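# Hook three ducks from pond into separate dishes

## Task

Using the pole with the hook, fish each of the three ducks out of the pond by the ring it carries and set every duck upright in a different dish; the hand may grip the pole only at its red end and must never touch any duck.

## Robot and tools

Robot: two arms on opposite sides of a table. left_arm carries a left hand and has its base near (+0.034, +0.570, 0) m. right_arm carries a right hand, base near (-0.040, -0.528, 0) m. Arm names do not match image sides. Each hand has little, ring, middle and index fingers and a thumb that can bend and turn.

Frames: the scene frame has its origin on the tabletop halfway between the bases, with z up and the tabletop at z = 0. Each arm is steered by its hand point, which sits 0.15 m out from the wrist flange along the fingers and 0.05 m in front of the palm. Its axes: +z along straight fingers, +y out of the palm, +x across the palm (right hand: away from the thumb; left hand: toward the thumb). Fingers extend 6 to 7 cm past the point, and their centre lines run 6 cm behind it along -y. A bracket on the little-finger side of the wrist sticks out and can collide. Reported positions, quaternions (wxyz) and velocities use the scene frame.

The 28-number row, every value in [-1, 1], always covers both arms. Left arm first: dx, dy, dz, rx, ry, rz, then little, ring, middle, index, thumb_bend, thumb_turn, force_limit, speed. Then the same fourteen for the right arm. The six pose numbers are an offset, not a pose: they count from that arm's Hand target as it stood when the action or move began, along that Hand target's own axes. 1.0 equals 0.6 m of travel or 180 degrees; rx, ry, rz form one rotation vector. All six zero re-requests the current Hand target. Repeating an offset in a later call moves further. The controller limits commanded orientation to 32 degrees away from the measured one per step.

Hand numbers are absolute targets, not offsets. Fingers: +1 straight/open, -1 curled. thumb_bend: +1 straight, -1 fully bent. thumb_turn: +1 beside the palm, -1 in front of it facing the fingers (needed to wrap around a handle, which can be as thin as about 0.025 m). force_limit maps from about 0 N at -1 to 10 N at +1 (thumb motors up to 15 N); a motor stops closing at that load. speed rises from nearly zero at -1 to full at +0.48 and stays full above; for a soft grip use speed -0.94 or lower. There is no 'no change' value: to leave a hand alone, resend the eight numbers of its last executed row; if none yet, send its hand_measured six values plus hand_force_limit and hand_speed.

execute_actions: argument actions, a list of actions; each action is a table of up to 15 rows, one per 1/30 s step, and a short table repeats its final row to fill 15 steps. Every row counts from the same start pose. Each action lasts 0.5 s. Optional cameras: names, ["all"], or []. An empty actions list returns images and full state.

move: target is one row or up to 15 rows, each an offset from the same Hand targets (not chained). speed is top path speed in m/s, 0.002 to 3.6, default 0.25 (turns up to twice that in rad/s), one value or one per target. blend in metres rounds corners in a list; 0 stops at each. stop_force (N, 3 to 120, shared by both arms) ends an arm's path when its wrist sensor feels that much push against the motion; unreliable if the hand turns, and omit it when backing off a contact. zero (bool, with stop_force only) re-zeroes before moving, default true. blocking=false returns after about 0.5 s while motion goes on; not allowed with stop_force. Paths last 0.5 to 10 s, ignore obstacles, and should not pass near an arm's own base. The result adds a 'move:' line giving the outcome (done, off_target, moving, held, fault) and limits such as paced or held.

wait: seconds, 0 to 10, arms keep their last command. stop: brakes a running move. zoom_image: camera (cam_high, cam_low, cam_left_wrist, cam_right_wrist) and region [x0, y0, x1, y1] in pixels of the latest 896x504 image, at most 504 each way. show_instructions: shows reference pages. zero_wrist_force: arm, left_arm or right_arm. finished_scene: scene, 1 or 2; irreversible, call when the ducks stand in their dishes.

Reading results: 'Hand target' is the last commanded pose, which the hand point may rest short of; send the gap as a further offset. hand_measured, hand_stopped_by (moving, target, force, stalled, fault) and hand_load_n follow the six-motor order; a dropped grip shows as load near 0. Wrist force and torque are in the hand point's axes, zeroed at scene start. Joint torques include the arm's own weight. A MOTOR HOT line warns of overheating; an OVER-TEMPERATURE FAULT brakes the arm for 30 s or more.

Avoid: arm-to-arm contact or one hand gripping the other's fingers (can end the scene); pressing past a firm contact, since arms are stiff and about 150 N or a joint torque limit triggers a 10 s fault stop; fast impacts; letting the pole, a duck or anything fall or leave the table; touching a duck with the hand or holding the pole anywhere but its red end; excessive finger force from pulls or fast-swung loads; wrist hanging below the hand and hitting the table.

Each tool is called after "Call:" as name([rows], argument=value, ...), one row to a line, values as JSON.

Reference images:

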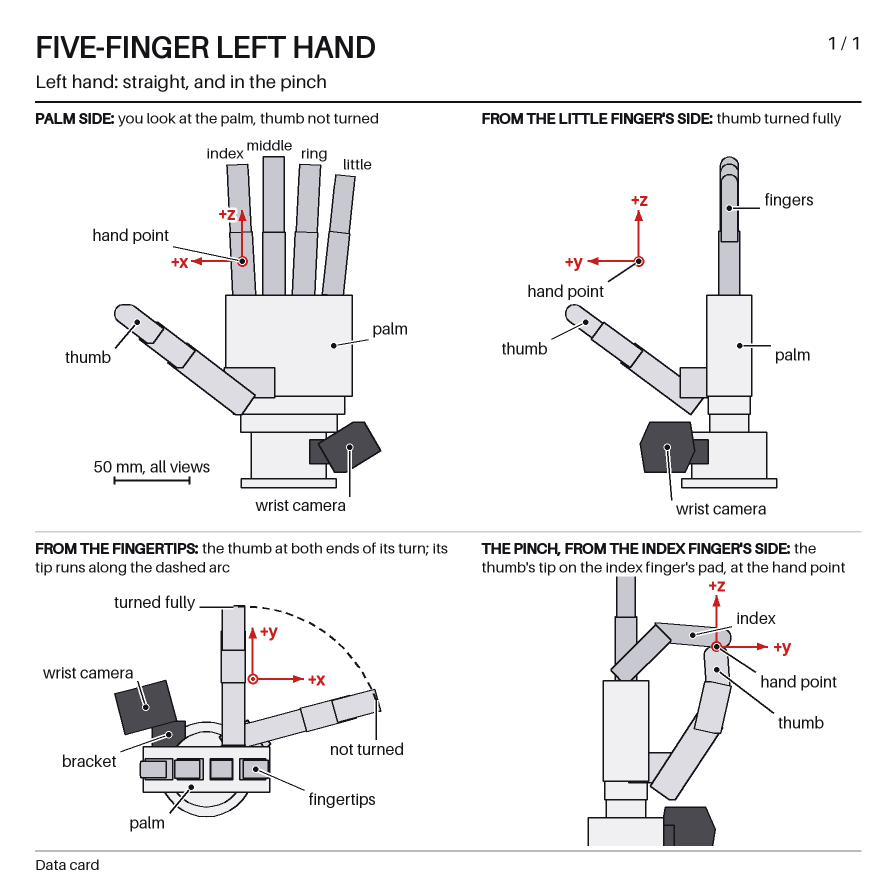

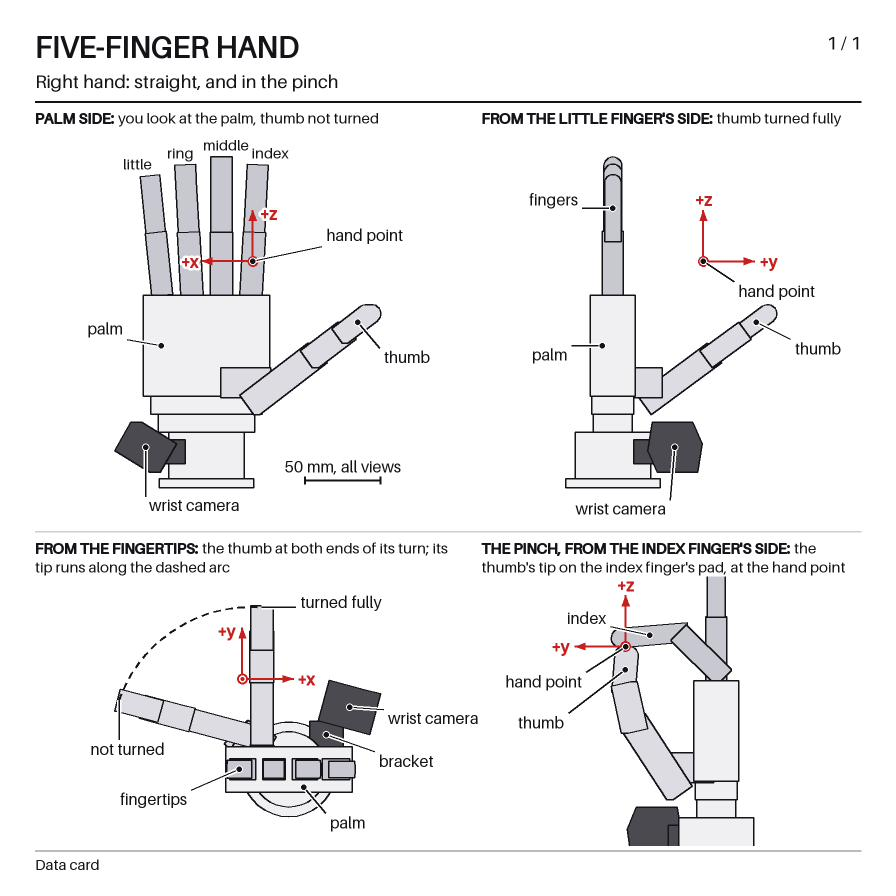

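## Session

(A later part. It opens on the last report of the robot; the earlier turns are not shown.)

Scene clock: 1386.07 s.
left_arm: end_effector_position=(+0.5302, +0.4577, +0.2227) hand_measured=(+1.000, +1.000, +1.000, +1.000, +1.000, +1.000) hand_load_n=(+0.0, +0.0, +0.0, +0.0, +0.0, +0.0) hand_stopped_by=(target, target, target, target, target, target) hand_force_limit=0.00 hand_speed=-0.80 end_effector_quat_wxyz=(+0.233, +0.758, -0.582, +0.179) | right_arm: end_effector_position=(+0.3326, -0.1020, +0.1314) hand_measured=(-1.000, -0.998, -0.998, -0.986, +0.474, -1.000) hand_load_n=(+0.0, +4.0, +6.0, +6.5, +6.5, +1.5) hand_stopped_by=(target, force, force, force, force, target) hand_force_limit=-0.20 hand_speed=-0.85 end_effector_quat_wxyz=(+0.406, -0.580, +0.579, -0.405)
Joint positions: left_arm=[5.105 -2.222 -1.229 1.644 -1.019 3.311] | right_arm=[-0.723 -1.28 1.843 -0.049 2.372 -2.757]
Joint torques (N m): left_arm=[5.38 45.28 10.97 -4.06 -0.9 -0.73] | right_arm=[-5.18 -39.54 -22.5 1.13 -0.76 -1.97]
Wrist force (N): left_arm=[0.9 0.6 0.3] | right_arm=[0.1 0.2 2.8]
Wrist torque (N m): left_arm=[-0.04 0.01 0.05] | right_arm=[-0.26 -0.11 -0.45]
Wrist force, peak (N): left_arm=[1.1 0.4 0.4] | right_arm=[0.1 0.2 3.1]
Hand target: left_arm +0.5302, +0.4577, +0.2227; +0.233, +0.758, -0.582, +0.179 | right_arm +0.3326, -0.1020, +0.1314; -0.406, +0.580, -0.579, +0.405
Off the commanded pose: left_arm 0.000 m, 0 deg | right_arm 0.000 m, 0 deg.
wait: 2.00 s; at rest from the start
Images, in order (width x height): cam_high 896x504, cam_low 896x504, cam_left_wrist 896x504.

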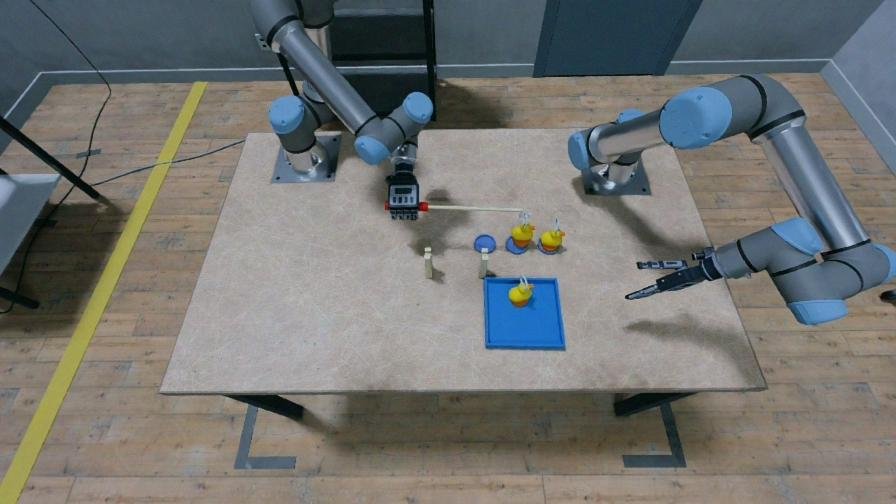

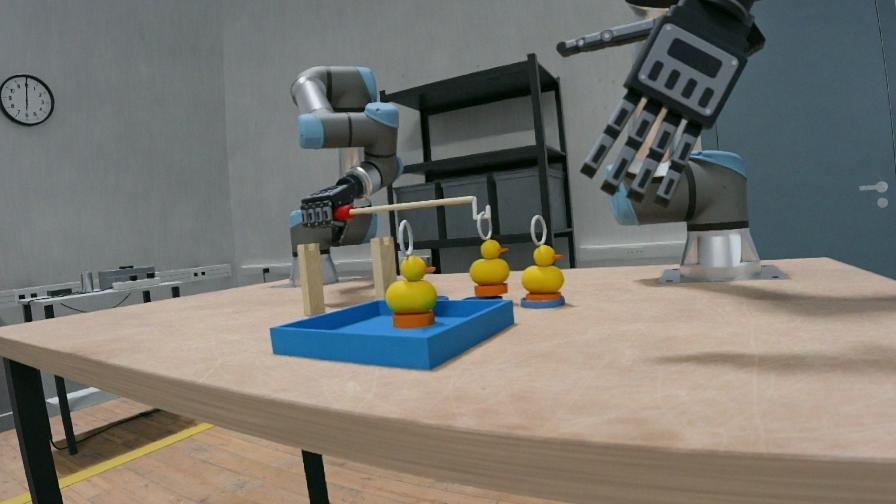

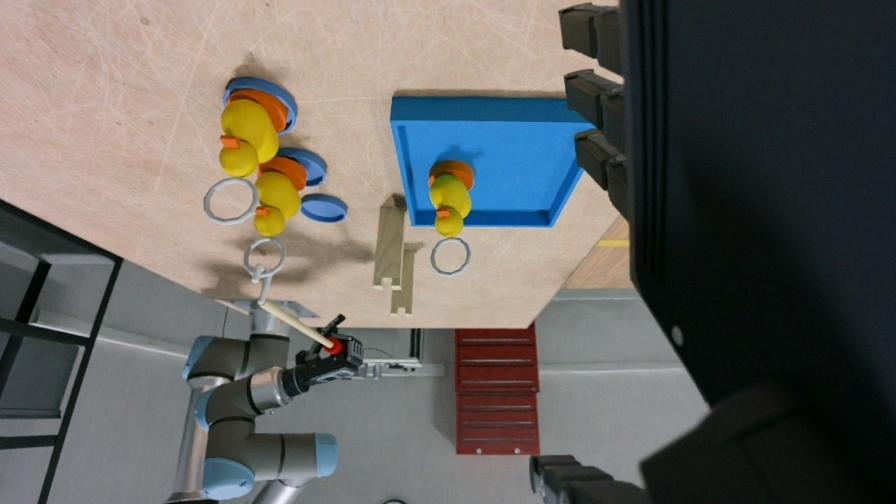

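Call:
wait(seconds=1, cameras=["cam_high"])

Call:
zoom_image(camera="cam_high", region=[493, 210, 543, 260])

Call:
wait(seconds=0.3, cameras=["cam_high"])

Call:
zoom_image(camera="cam_high", region=[493, 210, 543, 260])

Call:
wait(seconds=0.3, cameras=["cam_high", "cam_low"])

Call:
zoom_image(camera="cam_high", region=[493, 210, 543, 260])

Call:
zoom_image(camera="cam_low", region=[430, 180, 530, 320])

Scene clock: 1399.90 s.
left_arm: end_effector_position=(+0.5302, +0.4577, +0.2227) hand_measured=(+1.000, +1.000, +1.000, +1.000, +1.000, +1.000) hand_load_n=(+0.0, +0.0, +0.0, +0.0, +0.0, +0.0) hand_stopped_by=(target, target, target, target, target, target) hand_force_limit=0.00 hand_speed=-0.80 end_effector_quat_wxyz=(+0.233, +0.758, -0.582, +0.179) | right_arm: end_effector_position=(+0.3326, -0.1020, +0.1314) hand_measured=(-1.000, -0.998, -0.998, -0.986, +0.474, -1.000) hand_load_n=(+0.0, +4.0, +6.0, +6.5, +6.5, +1.5) hand_stopped_by=(target, force, force, force, force, target) hand_force_limit=-0.20 hand_speed=-0.85 end_effector_quat_wxyz=(+0.406, -0.580, +0.579, -0.405)
Joint positions: left_arm=[5.105 -2.222 -1.229 1.644 -1.019 3.311] | right_arm=[-0.723 -1.28 1.843 -0.049 2.372 -2.757]
Joint torques (N m): left_arm=[4.99 45.36 11.46 -4.18 -0.95 -0.72] | right_arm=[-4.56 -38.49 -20.53 -0.42 -0.64 -1.3]
Wrist force (N): left_arm=[0.8 0.4 0.5] | right_arm=[0.0 0.1 2.7]
Wrist torque (N m): left_arm=[-0.08 0.04 0.04] | right_arm=[-0.26 -0.09 -0.45]
Wrist force, peak (N): left_arm=[1.1 0.4 0.5] | right_arm=[0.0 0.2 3.0]
Hand target: left_arm +0.5302, +0.4577, +0.2227; +0.233, +0.758, -0.582, +0.179 | right_arm +0.3326, -0.1020, +0.1314; -0.406, +0.580, -0.579, +0.405
Off the commanded pose: left_arm 0.000 m, 0 deg | right_arm 0.000 m, 0 deg.
wait: 1.00 s; at rest from the start
Images, in order (width x height): cam_high 896x504.

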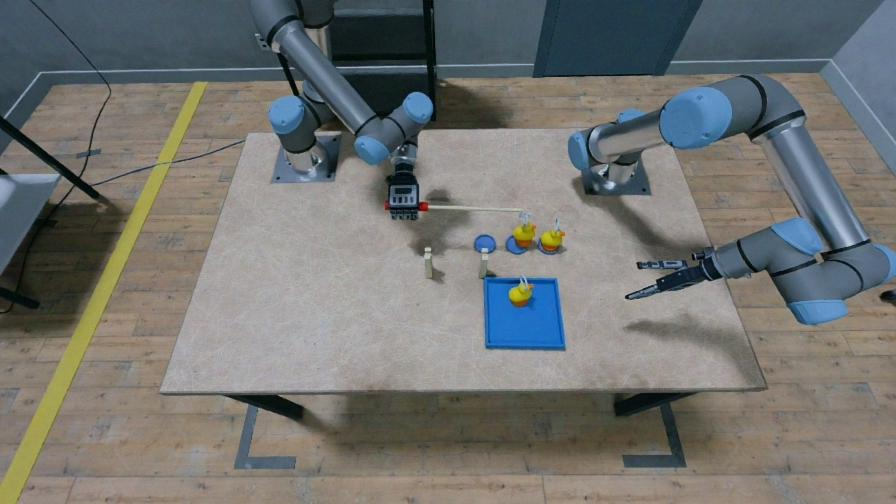

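Scaled by 10.080 from the camera's 896x504 image, which has a finer 1280x720 frame.

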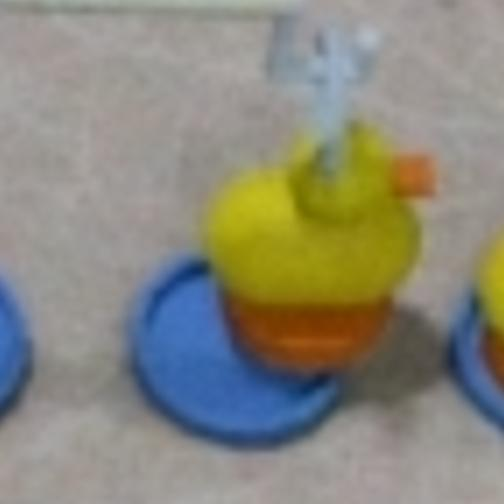

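Scene clock: 1400.20 s.
left_arm: end_effector_position=(+0.5302, +0.4577, +0.2227) hand_measured=(+1.000, +1.000, +1.000, +1.000, +1.000, +1.000) hand_load_n=(+0.0, +0.0, +0.0, +0.0, +0.0, +0.0) hand_stopped_by=(target, target, target, target, target, target) hand_force_limit=0.00 hand_speed=-0.80 end_effector_quat_wxyz=(+0.233, +0.758, -0.582, +0.179) | right_arm: end_effector_position=(+0.3326, -0.1020, +0.1314) hand_measured=(-1.000, -0.998, -0.998, -0.986, +0.474, -1.000) hand_load_n=(+0.5, +4.0, +6.0, +6.5, +6.5, +2.0) hand_stopped_by=(target, force, force, force, force, target) hand_force_limit=-0.20 hand_speed=-0.85 end_effector_quat_wxyz=(+0.406, -0.580, +0.579, -0.405)
Joint positions: left_arm=[5.105 -2.222 -1.229 1.644 -1.019 3.311] | right_arm=[-0.723 -1.28 1.843 -0.049 2.372 -2.757]
Joint torques (N m): left_arm=[5.44 45.87 11.07 -4.14 -0.92 -0.71] | right_arm=[-4.54 -37.33 -19.96 -0.34 -0.59 -1.49]
Wrist force (N): left_arm=[0.5 0.6 0.3] | right_arm=[0.1 0.1 2.9]
Wrist torque (N m): left_arm=[-0.04 0.07 0.03] | right_arm=[-0.28 -0.10 -0.45]
Wrist force, peak (N): left_arm=[0.8 0.3 0.5] | right_arm=[0.3 0.2 2.9]
Hand target: left_arm +0.5302, +0.4577, +0.2227; +0.233, +0.758, -0.582, +0.179 | right_arm +0.3326, -0.1020, +0.1314; -0.406, +0.580, -0.579, +0.405
Off the commanded pose: left_arm 0.000 m, 0 deg | right_arm 0.000 m, 0 deg.
wait: 0.30 s; at rest by 0.17 s
Images, in order (width x height): cam_high 896x504.

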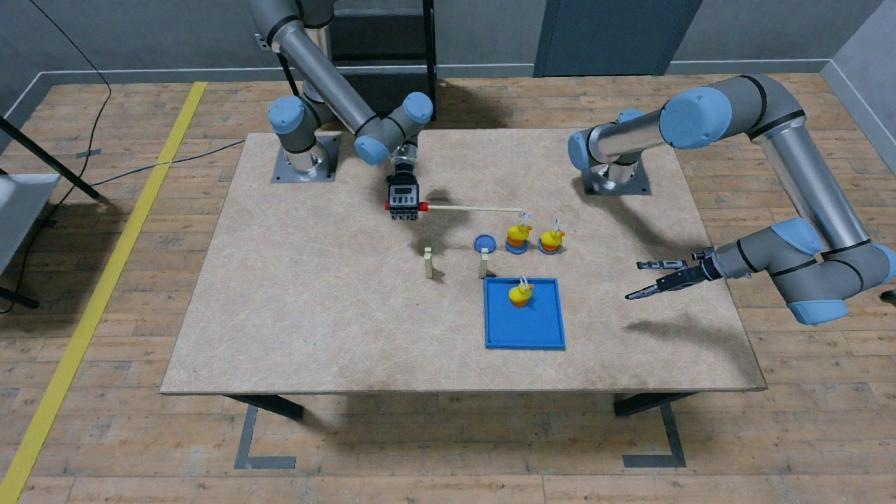

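Scaled by 10.080 from the camera's 896x504 image, which has a finer 1280x720 frame.

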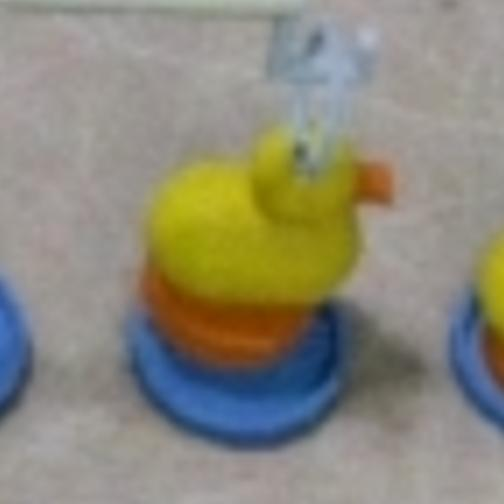

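Scene clock: 1400.50 s.
left_arm: end_effector_position=(+0.5302, +0.4577, +0.2227) hand_measured=(+1.000, +1.000, +1.000, +1.000, +1.000, +1.000) hand_load_n=(+0.0, +0.0, -0.5, +0.0, +0.0, +0.0) hand_stopped_by=(target, target, target, target, target, target) hand_force_limit=0.00 hand_speed=-0.80 end_effector_quat_wxyz=(+0.233, +0.758, -0.582, +0.179) | right_arm: end_effector_position=(+0.3326, -0.1020, +0.1314) hand_measured=(-1.000, -0.998, -0.998, -0.986, +0.474, -1.000) hand_load_n=(+0.0, +4.0, +6.0, +6.0, +6.5, +2.0) hand_stopped_by=(target, force, force, force, force, target) hand_force_limit=-0.20 hand_speed=-0.85 end_effector_quat_wxyz=(+0.406, -0.580, +0.579, -0.405)
Joint positions: left_arm=[5.105 -2.222 -1.229 1.644 -1.019 3.311] | right_arm=[-0.723 -1.28 1.843 -0.049 2.372 -2.757]
Joint torques (N m): left_arm=[5.48 45.87 11.73 -4.11 -1.09 -0.75] | right_arm=[-3.66 -38.43 -21.22 -0.24 -0.85 -1.3]
Wrist force (N): left_arm=[0.6 0.0 0.3] | right_arm=[-0.2 0.2 2.8]
Wrist torque (N m): left_arm=[-0.13 0.06 0.05] | right_arm=[-0.25 -0.07 -0.46]
Wrist force, peak (N): left_arm=[0.8 0.3 0.4] | right_arm=[0.0 0.3 3.0]
Hand target: left_arm +0.5302, +0.4577, +0.2227; +0.233, +0.758, -0.582, +0.179 | right_arm +0.3326, -0.1020, +0.1314; -0.406, +0.580, -0.579, +0.405
Off the commanded pose: left_arm 0.000 m, 0 deg | right_arm 0.000 m, 0 deg.
wait: 0.30 s; at rest by 0.17 s
Images, in order (width x height): cam_high 896x504, cam_low 896x504.

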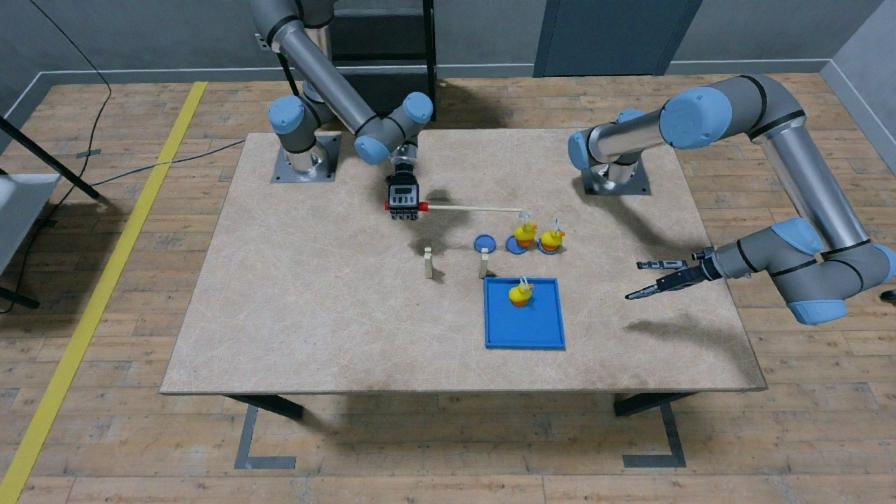

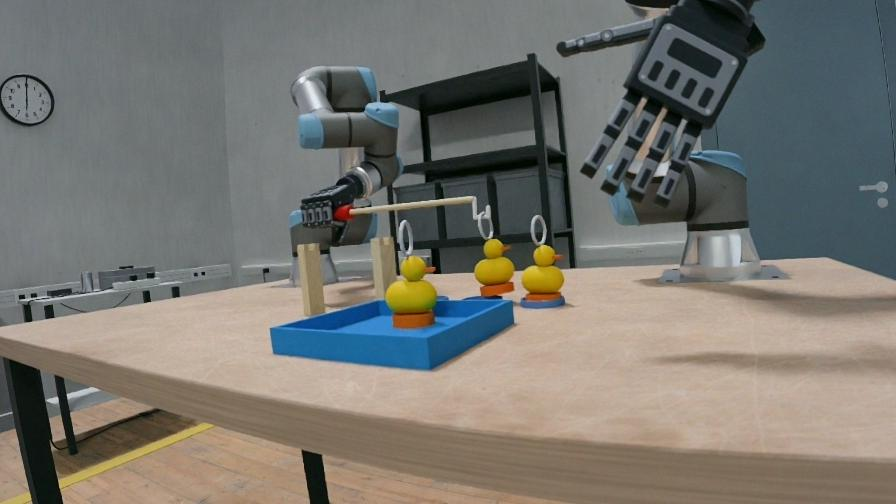

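Scaled by 10.080 from the camera's 896x504 image, which has a finer 1280x720 frame.

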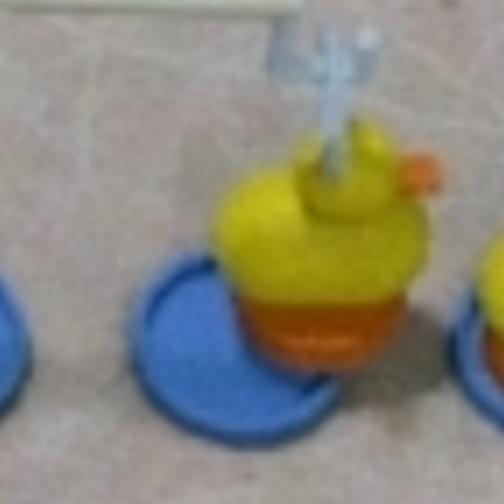

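Scaled by 3.600 from the camera's 896x504 image, which has a finer 1280x720 frame.

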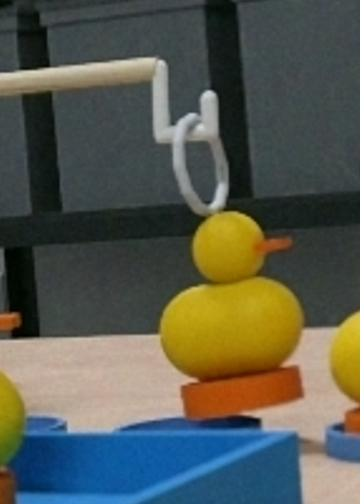

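Call:
wait(seconds=4, cameras=["cam_high"])

Call:
zoom_image(camera="cam_high", region=[493, 210, 543, 260])

Call:
wait(seconds=0.15, cameras=["cam_high"])

Call:
zoom_image(camera="cam_high", region=[493, 210, 543, 260])

Call:
wait(seconds=0.15, cameras=["cam_high"])

Call:
zoom_image(camera="cam_high", region=[493, 210, 543, 260])

Call:
wait(seconds=0.15, cameras=["cam_high"])

Call:
zoom_image(camera="cam_high", region=[493, 210, 543, 260])

Scene clock: 1434.20 s.
left_arm: end_effector_position=(+0.5302, +0.4577, +0.2227) hand_measured=(+1.000, +1.000, +1.000, +1.000, +1.000, +1.000) hand_load_n=(+0.0, +0.0, +0.0, +0.0, +0.0, +0.0) hand_stopped_by=(target, target, target, target, target, target) hand_force_limit=0.00 hand_speed=-0.80 end_effector_quat_wxyz=(+0.233, +0.758, -0.582, +0.179) | right_arm: end_effector_position=(+0.3326, -0.1020, +0.1314) hand_measured=(-1.000, -0.998, -0.998, -0.986, +0.474, -1.000) hand_load_n=(+0.5, +4.0, +5.5, +6.5, +6.5, +2.0) hand_stopped_by=(target, force, force, force, force, target) hand_force_limit=-0.20 hand_speed=-0.85 end_effector_quat_wxyz=(+0.406, -0.580, +0.579, -0.405)
Joint positions: left_arm=[5.105 -2.222 -1.229 1.644 -1.019 3.311] | right_arm=[-0.723 -1.28 1.843 -0.049 2.372 -2.757]
Joint torques (N m): left_arm=[4.68 45.75 11.6 -4.14 -1.03 -0.87] | right_arm=[-1.16 -34.89 -14.55 -1.45 -0.7 -0.32]
Wrist force (N): left_arm=[0.9 0.5 0.5] | right_arm=[-0.2 0.1 2.8]
Wrist torque (N m): left_arm=[-0.06 0.02 0.05] | right_arm=[-0.27 -0.07 -0.46]
Wrist force, peak (N): left_arm=[1.0 0.4 0.4] | right_arm=[0.1 0.2 3.1]
Hand target: left_arm +0.5302, +0.4577, +0.2227; +0.233, +0.758, -0.582, +0.179 | right_arm +0.3326, -0.1020, +0.1314; -0.406, +0.580, -0.579, +0.405
Off the commanded pose: left_arm 0.000 m, 0 deg | right_arm 0.000 m, 0 deg.
wait: 4.00 s; at rest from the start
Images, in order (width x height): cam_high 896x504.

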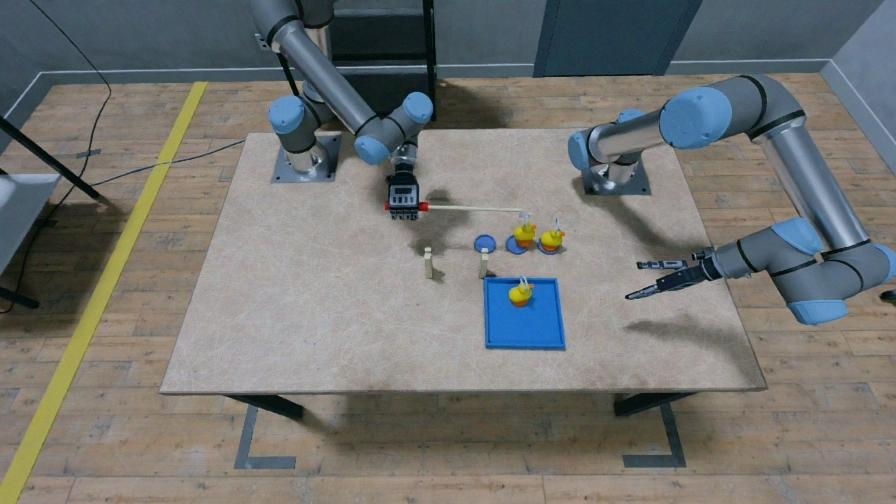

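Scaled by 10.080 from the camera's 896x504 image, which has a finer 1280x720 frame.

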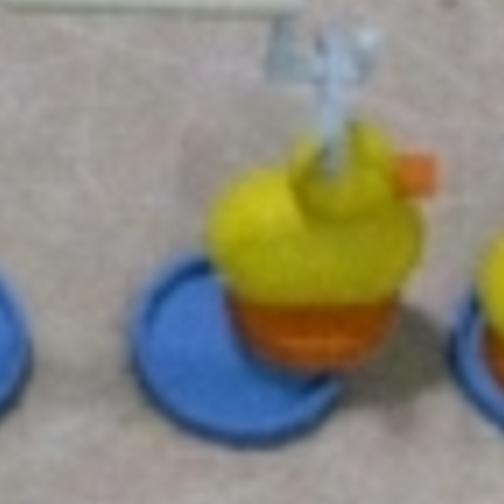

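Scene clock: 1434.37 s.
left_arm: end_effector_position=(+0.5302, +0.4577, +0.2227) hand_measured=(+1.000, +1.000, +1.000, +1.000, +1.000, +1.000) hand_load_n=(+0.0, +0.0, +0.0, +0.0, -0.5, +0.0) hand_stopped_by=(target, target, target, target, target, target) hand_force_limit=0.00 hand_speed=-0.80 end_effector_quat_wxyz=(+0.233, +0.758, -0.582, +0.179) | right_arm: end_effector_position=(+0.3326, -0.1020, +0.1314) hand_measured=(-1.000, -0.998, -0.998, -0.986, +0.474, -1.000) hand_load_n=(+0.0, +4.0, +6.0, +6.5, +6.5, +1.5) hand_stopped_by=(target, force, force, force, force, target) hand_force_limit=-0.20 hand_speed=-0.85 end_effector_quat_wxyz=(+0.406, -0.580, +0.579, -0.405)
Joint positions: left_arm=[5.105 -2.222 -1.229 1.644 -1.019 3.311] | right_arm=[-0.723 -1.28 1.843 -0.049 2.372 -2.757]
Joint torques (N m): left_arm=[4.95 44.85 10.75 -4.16 -1.09 -0.77] | right_arm=[-0.61 -34.95 -16.67 -1.34 -0.72 -0.27]
Wrist force (N): left_arm=[0.7 0.2 0.4] | right_arm=[0.1 0.2 2.7]
Wrist torque (N m): left_arm=[-0.11 0.05 0.05] | right_arm=[-0.24 -0.10 -0.44]
Wrist force, peak (N): left_arm=[0.8 0.3 0.4] | right_arm=[0.2 0.2 2.9]
Hand target: left_arm +0.5302, +0.4577, +0.2227; +0.233, +0.758, -0.582, +0.179 | right_arm +0.3326, -0.1020, +0.1314; -0.406, +0.580, -0.579, +0.405
Off the commanded pose: left_arm 0.000 m, 0 deg | right_arm 0.000 m, 0 deg.
wait: 0.17 s; no rest
Images, in order (width x height): cam_high 896x504.

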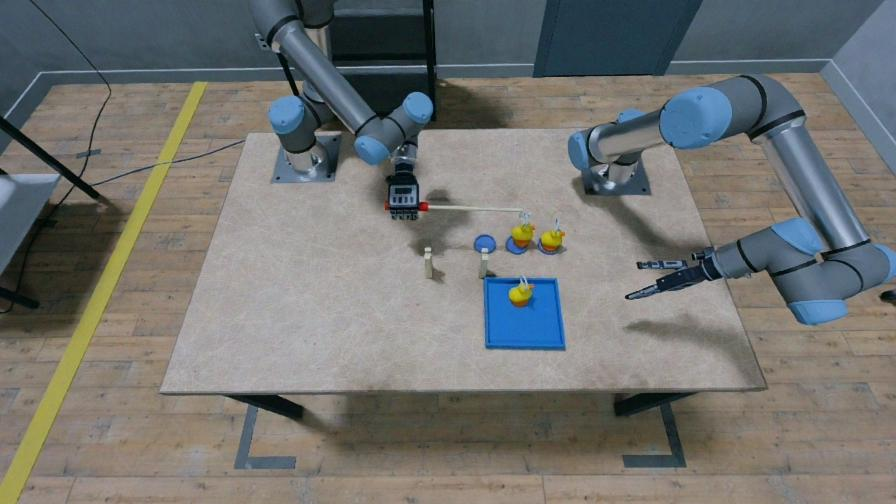

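Scaled by 10.080 from the camera's 896x504 image, which has a finer 1280x720 frame.

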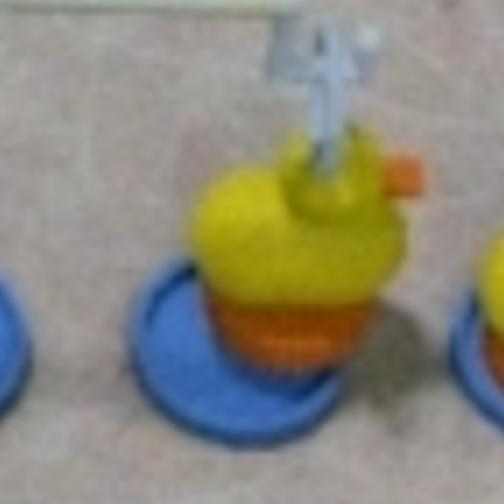

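Scene clock: 1434.53 s.
left_arm: end_effector_position=(+0.5302, +0.4577, +0.2227) hand_measured=(+1.000, +1.000, +1.000, +1.000, +1.000, +1.000) hand_load_n=(+0.0, +0.0, +0.0, +0.0, +0.0, +0.0) hand_stopped_by=(target, target, target, target, target, target) hand_force_limit=0.00 hand_speed=-0.80 end_effector_quat_wxyz=(+0.233, +0.758, -0.582, +0.179) | right_arm: end_effector_position=(+0.3326, -0.1020, +0.1314) hand_measured=(-1.000, -0.998, -0.998, -0.986, +0.474, -1.000) hand_load_n=(+0.0, +4.0, +6.0, +6.5, +6.5, +1.5) hand_stopped_by=(target, force, force, force, force, target) hand_force_limit=-0.20 hand_speed=-0.85 end_effector_quat_wxyz=(+0.406, -0.580, +0.579, -0.405)
Joint positions: left_arm=[5.105 -2.222 -1.229 1.644 -1.019 3.311] | right_arm=[-0.723 -1.28 1.843 -0.049 2.372 -2.757]
Joint torques (N m): left_arm=[5.26 45.31 11.42 -4.01 -1.01 -0.82] | right_arm=[-0.95 -35.42 -16.41 -1.41 -0.64 -0.32]
Wrist force (N): left_arm=[0.7 0.6 0.3] | right_arm=[0.1 0.0 2.8]
Wrist torque (N m): left_arm=[-0.04 0.04 0.04] | right_arm=[-0.28 -0.11 -0.45]
Wrist force, peak (N): left_arm=[0.7 0.6 0.3] | right_arm=[0.1 0.0 2.8]
Hand target: left_arm +0.5302, +0.4577, +0.2227; +0.233, +0.758, -0.582, +0.179 | right_arm +0.3326, -0.1020, +0.1314; -0.406, +0.580, -0.579, +0.405
Off the commanded pose: left_arm 0.000 m, 0 deg | right_arm 0.000 m, 0 deg.
wait: 0.17 s; no rest
Images, in order (width x height): cam_high 896x504.

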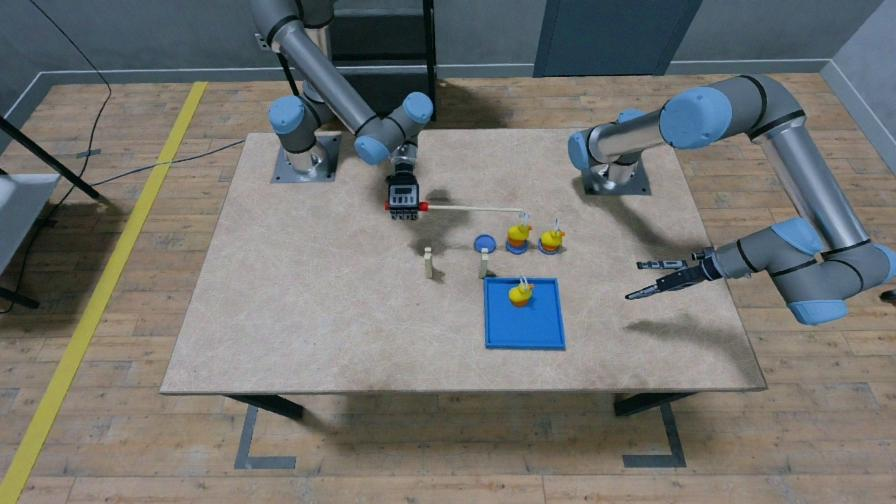

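Scaled by 10.080 from the camera's 896x504 image, which has a finer 1280x720 frame.

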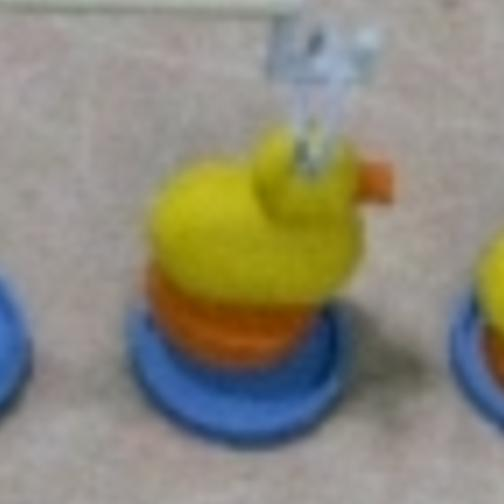

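Scene clock: 1434.70 s.
left_arm: end_effector_position=(+0.5302, +0.4577, +0.2227) hand_measured=(+1.000, +1.000, +1.000, +1.000, +1.000, +1.000) hand_load_n=(+0.0, +0.0, +0.0, +0.0, +0.0, +0.0) hand_stopped_by=(target, target, target, target, target, target) hand_force_limit=0.00 hand_speed=-0.80 end_effector_quat_wxyz=(+0.233, +0.758, -0.582, +0.179) | right_arm: end_effector_position=(+0.3326, -0.1020, +0.1314) hand_measured=(-1.000, -0.998, -0.998, -0.986, +0.474, -1.000) hand_load_n=(+0.0, +4.0, +6.0, +6.5, +6.5, +1.5) hand_stopped_by=(target, force, force, force, force, target) hand_force_limit=-0.20 hand_speed=-0.85 end_effector_quat_wxyz=(+0.406, -0.580, +0.579, -0.405)
Joint positions: left_arm=[5.105 -2.222 -1.229 1.644 -1.019 3.311] | right_arm=[-0.723 -1.28 1.843 -0.049 2.372 -2.757]
Joint torques (N m): left_arm=[5.77 45.72 11.85 -4.21 -1.02 -0.9] | right_arm=[-1.34 -34.6 -15.14 -1.31 -0.76 -0.38]
Wrist force (N): left_arm=[0.8 0.2 0.6] | right_arm=[-0.1 0.2 2.7]
Wrist torque (N m): left_arm=[-0.11 0.05 0.05] | right_arm=[-0.24 -0.08 -0.46]
Wrist force, peak (N): left_arm=[0.8 0.6 0.4] | right_arm=[0.0 0.2 2.8]
Hand target: left_arm +0.5302, +0.4577, +0.2227; +0.233, +0.758, -0.582, +0.179 | right_arm +0.3326, -0.1020, +0.1314; -0.406, +0.580, -0.579, +0.405
Off the commanded pose: left_arm 0.000 m, 0 deg | right_arm 0.000 m, 0 deg.
wait: 0.17 s; no rest
Images, in order (width x height): cam_high 896x504.

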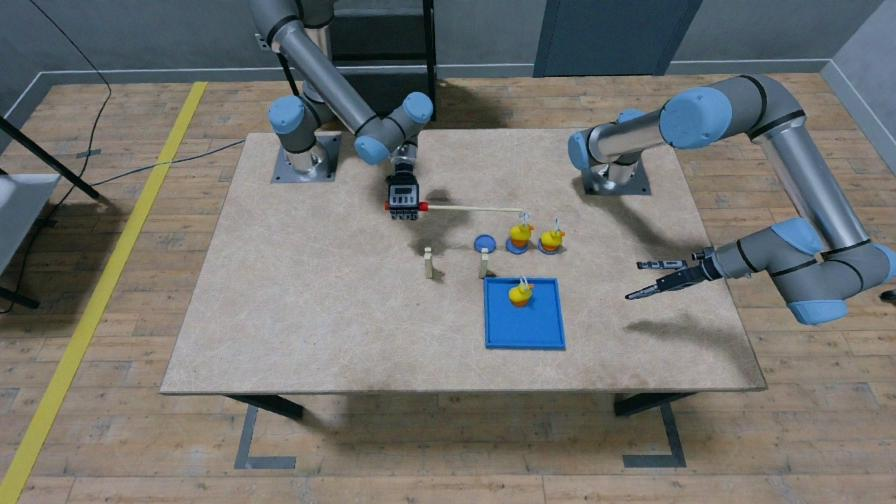

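Scaled by 10.080 from the camera's 896x504 image, which has a finer 1280x720 frame.

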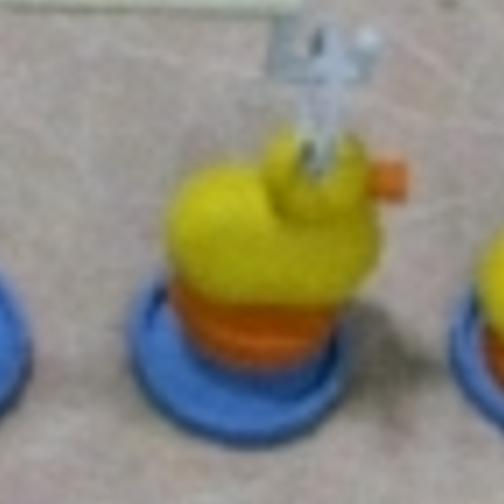

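Call:
move(target=[0,0,0,0,0,0,1,1,1,1,1,1,0,-0.8,0.0158,-0.0068,0.0188,0,0,0,-1,-1,-1,-1,-1,-1,-0.2,-0.85], speed=0.015)

Call:
move(target=[0,0,0,0,0,0,1,1,1,1,1,1,0,-0.8,0,0.0157,0.0057,0,0,0,-1,-1,-1,-1,-1,-1,-0.2,-0.85], speed=0.01, cameras=["cam_high"])

Call:
zoom_image(camera="cam_high", region=[493, 210, 543, 260])

Call:
wait(seconds=0.5, cameras=["cam_high","cam_low","cam_left_wrist"])

Call:
zoom_image(camera="cam_high", region=[493, 210, 543, 260])

Call:
zoom_image(camera="cam_left_wrist", region=[230, 120, 350, 240])

Call:
zoom_image(camera="cam_low", region=[430, 180, 530, 320])

Scene clock: 1484.37 s.
left_arm: end_effector_position=(+0.5302, +0.4577, +0.2227) hand_measured=(+1.000, +1.000, +1.000, +1.000, +1.000, +1.000) hand_load_n=(-0.5, +0.0, +0.0, +0.0, +0.0, +0.0) hand_stopped_by=(target, target, target, target, target, target) hand_force_limit=0.00 hand_speed=-0.80 end_effector_quat_wxyz=(+0.233, +0.758, -0.582, +0.179) | right_arm: end_effector_position=(+0.3447, -0.1115, +0.1314) hand_measured=(-1.000, -0.998, -0.998, -0.986, +0.474, -1.000) hand_load_n=(+0.0, +4.0, +6.0, +6.5, +6.5, +2.0) hand_stopped_by=(target, force, force, force, force, target) hand_force_limit=-0.20 hand_speed=-0.85 end_effector_quat_wxyz=(+0.406, -0.580, +0.579, -0.405)
Joint positions: left_arm=[5.105 -2.222 -1.229 1.644 -1.019 3.311] | right_arm=[-0.761 -1.294 1.859 -0.07 2.339 -2.783]
Joint torques (N m): left_arm=[5 46.19 11.28 -3.95 -0.94 -0.89] | right_arm=[7.35 -30.54 -20.12 -0.01 1.43 0.44]
Wrist force (N): left_arm=[0.8 0.7 0.3] | right_arm=[0.3 0.3 2.8]
Wrist torque (N m): left_arm=[-0.03 0.03 0.04] | right_arm=[-0.23 -0.13 -0.35]
Wrist force, peak (N): left_arm=[1.1 0.4 0.6] | right_arm=[0.1 0.4 3.1]
Hand target: left_arm +0.5302, +0.4577, +0.2227; +0.233, +0.758, -0.582, +0.179 | right_arm +0.3447, -0.1114, +0.1314; -0.406, +0.580, -0.579, +0.405
Off the commanded pose: left_arm 0.000 m, 0 deg | right_arm 0.000 m, 0 deg.
move: done

Scene clock: 1485.60 s.
left_arm: end_effector_position=(+0.5302, +0.4577, +0.2227) hand_measured=(+1.000, +1.000, +1.000, +1.000, +1.000, +1.000) hand_load_n=(+0.0, -0.5, +0.0, +0.0, +0.0, +0.0) hand_stopped_by=(target, target, target, target, target, target) hand_force_limit=0.00 hand_speed=-0.80 end_effector_quat_wxyz=(+0.233, +0.758, -0.582, +0.179) | right_arm: end_effector_position=(+0.3446, -0.1114, +0.1213) hand_measured=(-1.000, -0.998, -0.998, -0.986, +0.474, -1.000) hand_load_n=(+0.0, +4.0, +5.5, +6.5, +6.5, +2.0) hand_stopped_by=(target, force, force, force, force, target) hand_force_limit=-0.20 hand_speed=-0.85 end_effector_quat_wxyz=(+0.406, -0.580, +0.579, -0.405)
Joint positions: left_arm=[5.105 -2.222 -1.229 1.644 -1.019 3.311] | right_arm=[-0.761 -1.28 1.871 -0.095 2.339 -2.782]
Joint torques (N m): left_arm=[4.89 45.5 11.08 -4.17 -1.09 -0.75] | right_arm=[7.02 -34.45 -16.22 0.12 1.62 1.78]
Wrist force (N): left_arm=[0.6 0.3 0.2] | right_arm=[0.1 -0.4 2.4]
Wrist torque (N m): left_arm=[-0.07 0.06 0.04] | right_arm=[-0.23 -0.15 -0.20]
Wrist force, peak (N): left_arm=[1.1 0.3 0.4] | right_arm=[0.3 0.4 2.8]
Hand target: left_arm +0.5302, +0.4577, +0.2227; +0.233, +0.758, -0.582, +0.179 | right_arm +0.3446, -0.1114, +0.1214; -0.406, +0.580, -0.579, +0.405
Off the commanded pose: left_arm 0.000 m, 0 deg | right_arm 0.000 m, 0 deg.
move: done
Images, in order (width x height): cam_high 896x504.

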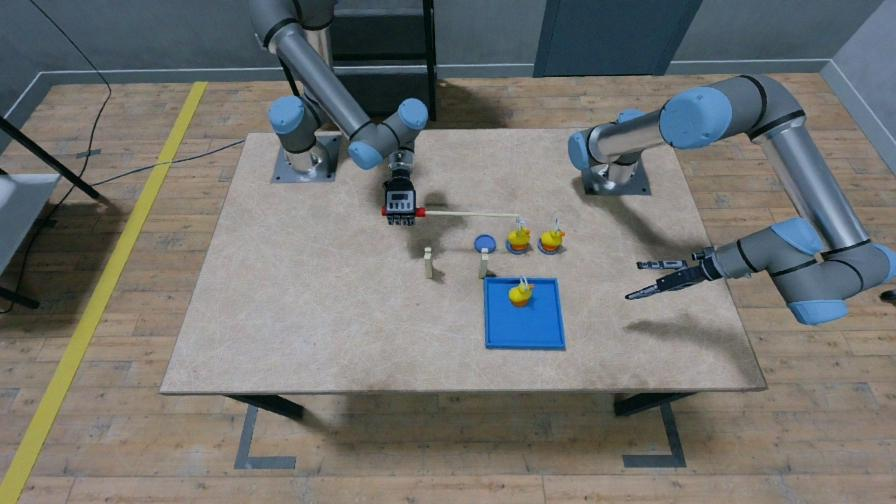

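Scaled by 10.080 from the camera's 896x504 image, which has a finer 1280x720 frame.

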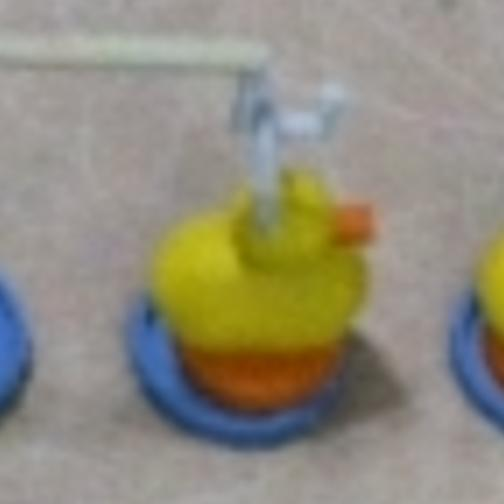

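Scene clock: 1486.10 s.
left_arm: end_effector_position=(+0.5302, +0.4577, +0.2227) hand_measured=(+1.000, +1.000, +1.000, +1.000, +1.000, +1.000) hand_load_n=(+0.0, +0.0, +0.0, +0.5, +0.0, +0.0) hand_stopped_by=(target, target, target, target, target, target) hand_force_limit=0.00 hand_speed=-0.80 end_effector_quat_wxyz=(+0.233, +0.758, -0.582, +0.179) | right_arm: end_effector_position=(+0.3446, -0.1114, +0.1214) hand_measured=(-1.000, -0.998, -0.998, -0.986, +0.474, -1.000) hand_load_n=(+0.0, +4.0, +5.5, +6.0, +6.5, +1.5) hand_stopped_by=(target, force, force, force, force, target) hand_force_limit=-0.20 hand_speed=-0.85 end_effector_quat_wxyz=(+0.406, -0.580, +0.579, -0.405)
Joint positions: left_arm=[5.105 -2.222 -1.229 1.644 -1.019 3.311] | right_arm=[-0.761 -1.28 1.871 -0.095 2.339 -2.782]
Joint torques (N m): left_arm=[5 45.41 10.73 -4.07 -1.1 -0.88] | right_arm=[6.5 -41.07 -23.92 2.36 1.44 0.68]
Wrist force (N): left_arm=[0.6 0.4 0.1] | right_arm=[0.2 -0.2 2.3]
Wrist torque (N m): left_arm=[-0.07 0.06 0.04] | right_arm=[-0.21 -0.16 -0.21]
Wrist force, peak (N): left_arm=[0.9 0.3 0.2] | right_arm=[0.3 -0.4 2.5]
Hand target: left_arm +0.5302, +0.4577, +0.2227; +0.233, +0.758, -0.582, +0.179 | right_arm +0.3446, -0.1114, +0.1214; -0.406, +0.580, -0.579, +0.405
Off the commanded pose: left_arm 0.000 m, 0 deg | right_arm 0.000 m, 0 deg.
wait: 0.50 s; at rest by 0.17 s
Images, in order (width x height): cam_high 896x504, cam_low 896x504, cam_left_wrist 896x504.

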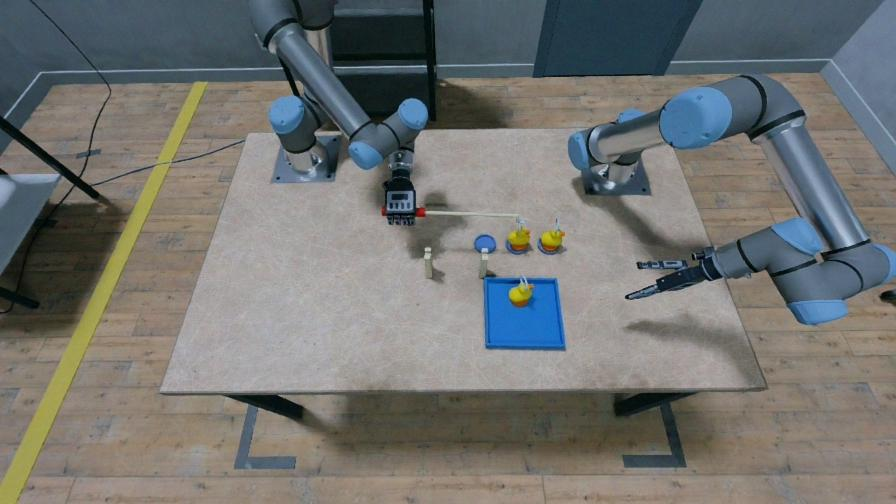

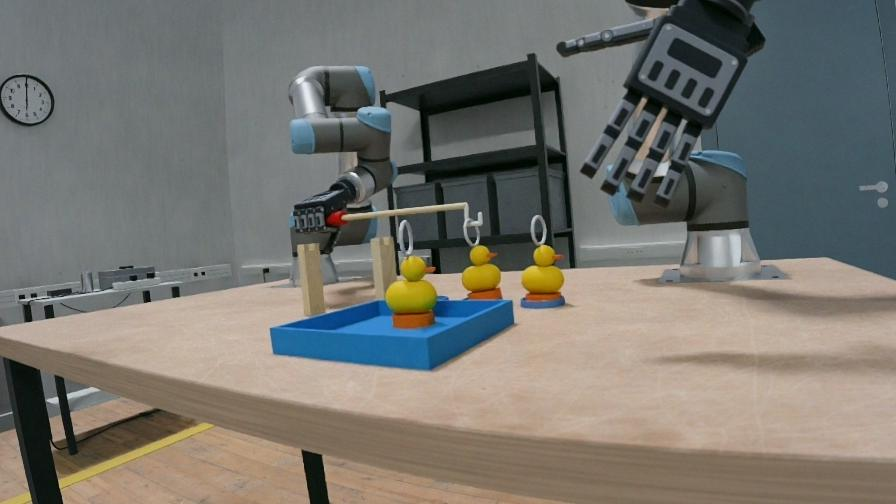

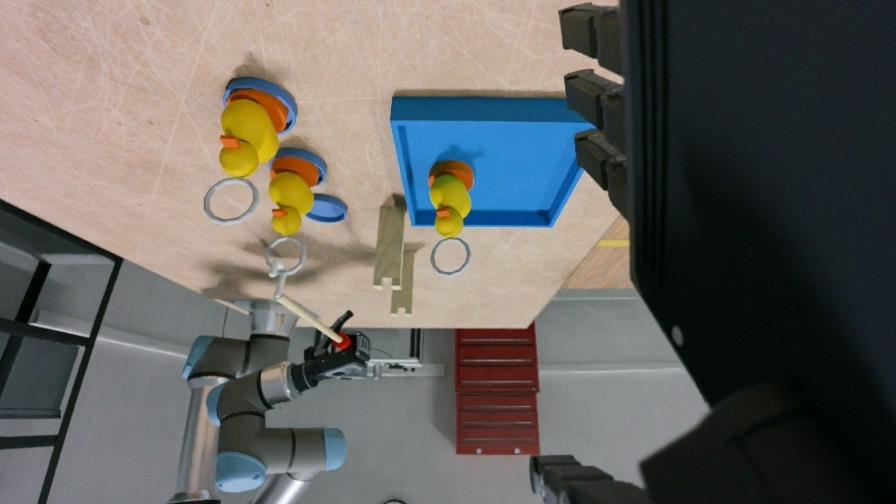

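Scaled by 10.080 from the camera's 896x504 image, which has a finer 1280x720 frame.

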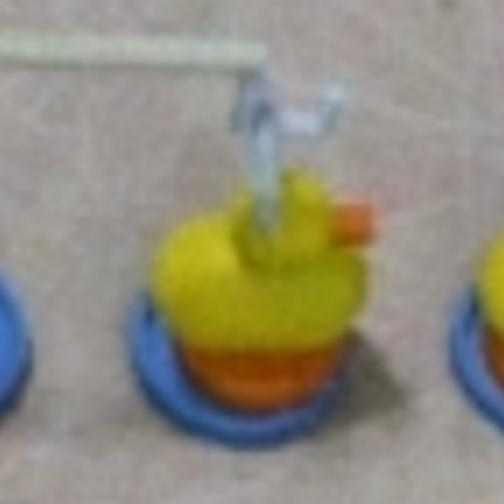

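Scaled by 4.200 from the camera's 896x504 image, which has a finer 1280x720 frame.

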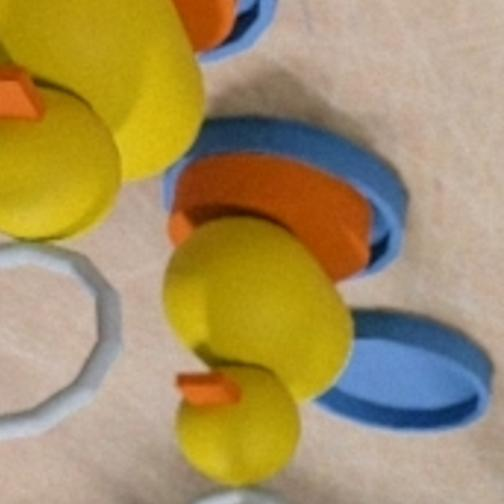

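Scaled by 3.600 from the camera's 896x504 image, which has a finer 1280x720 frame.

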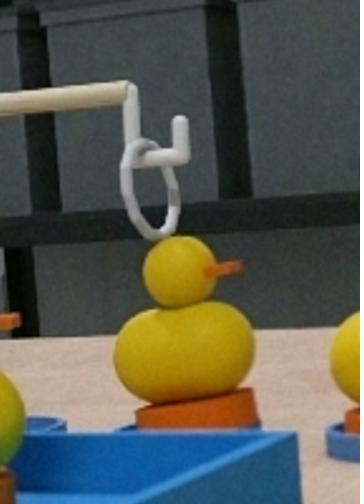

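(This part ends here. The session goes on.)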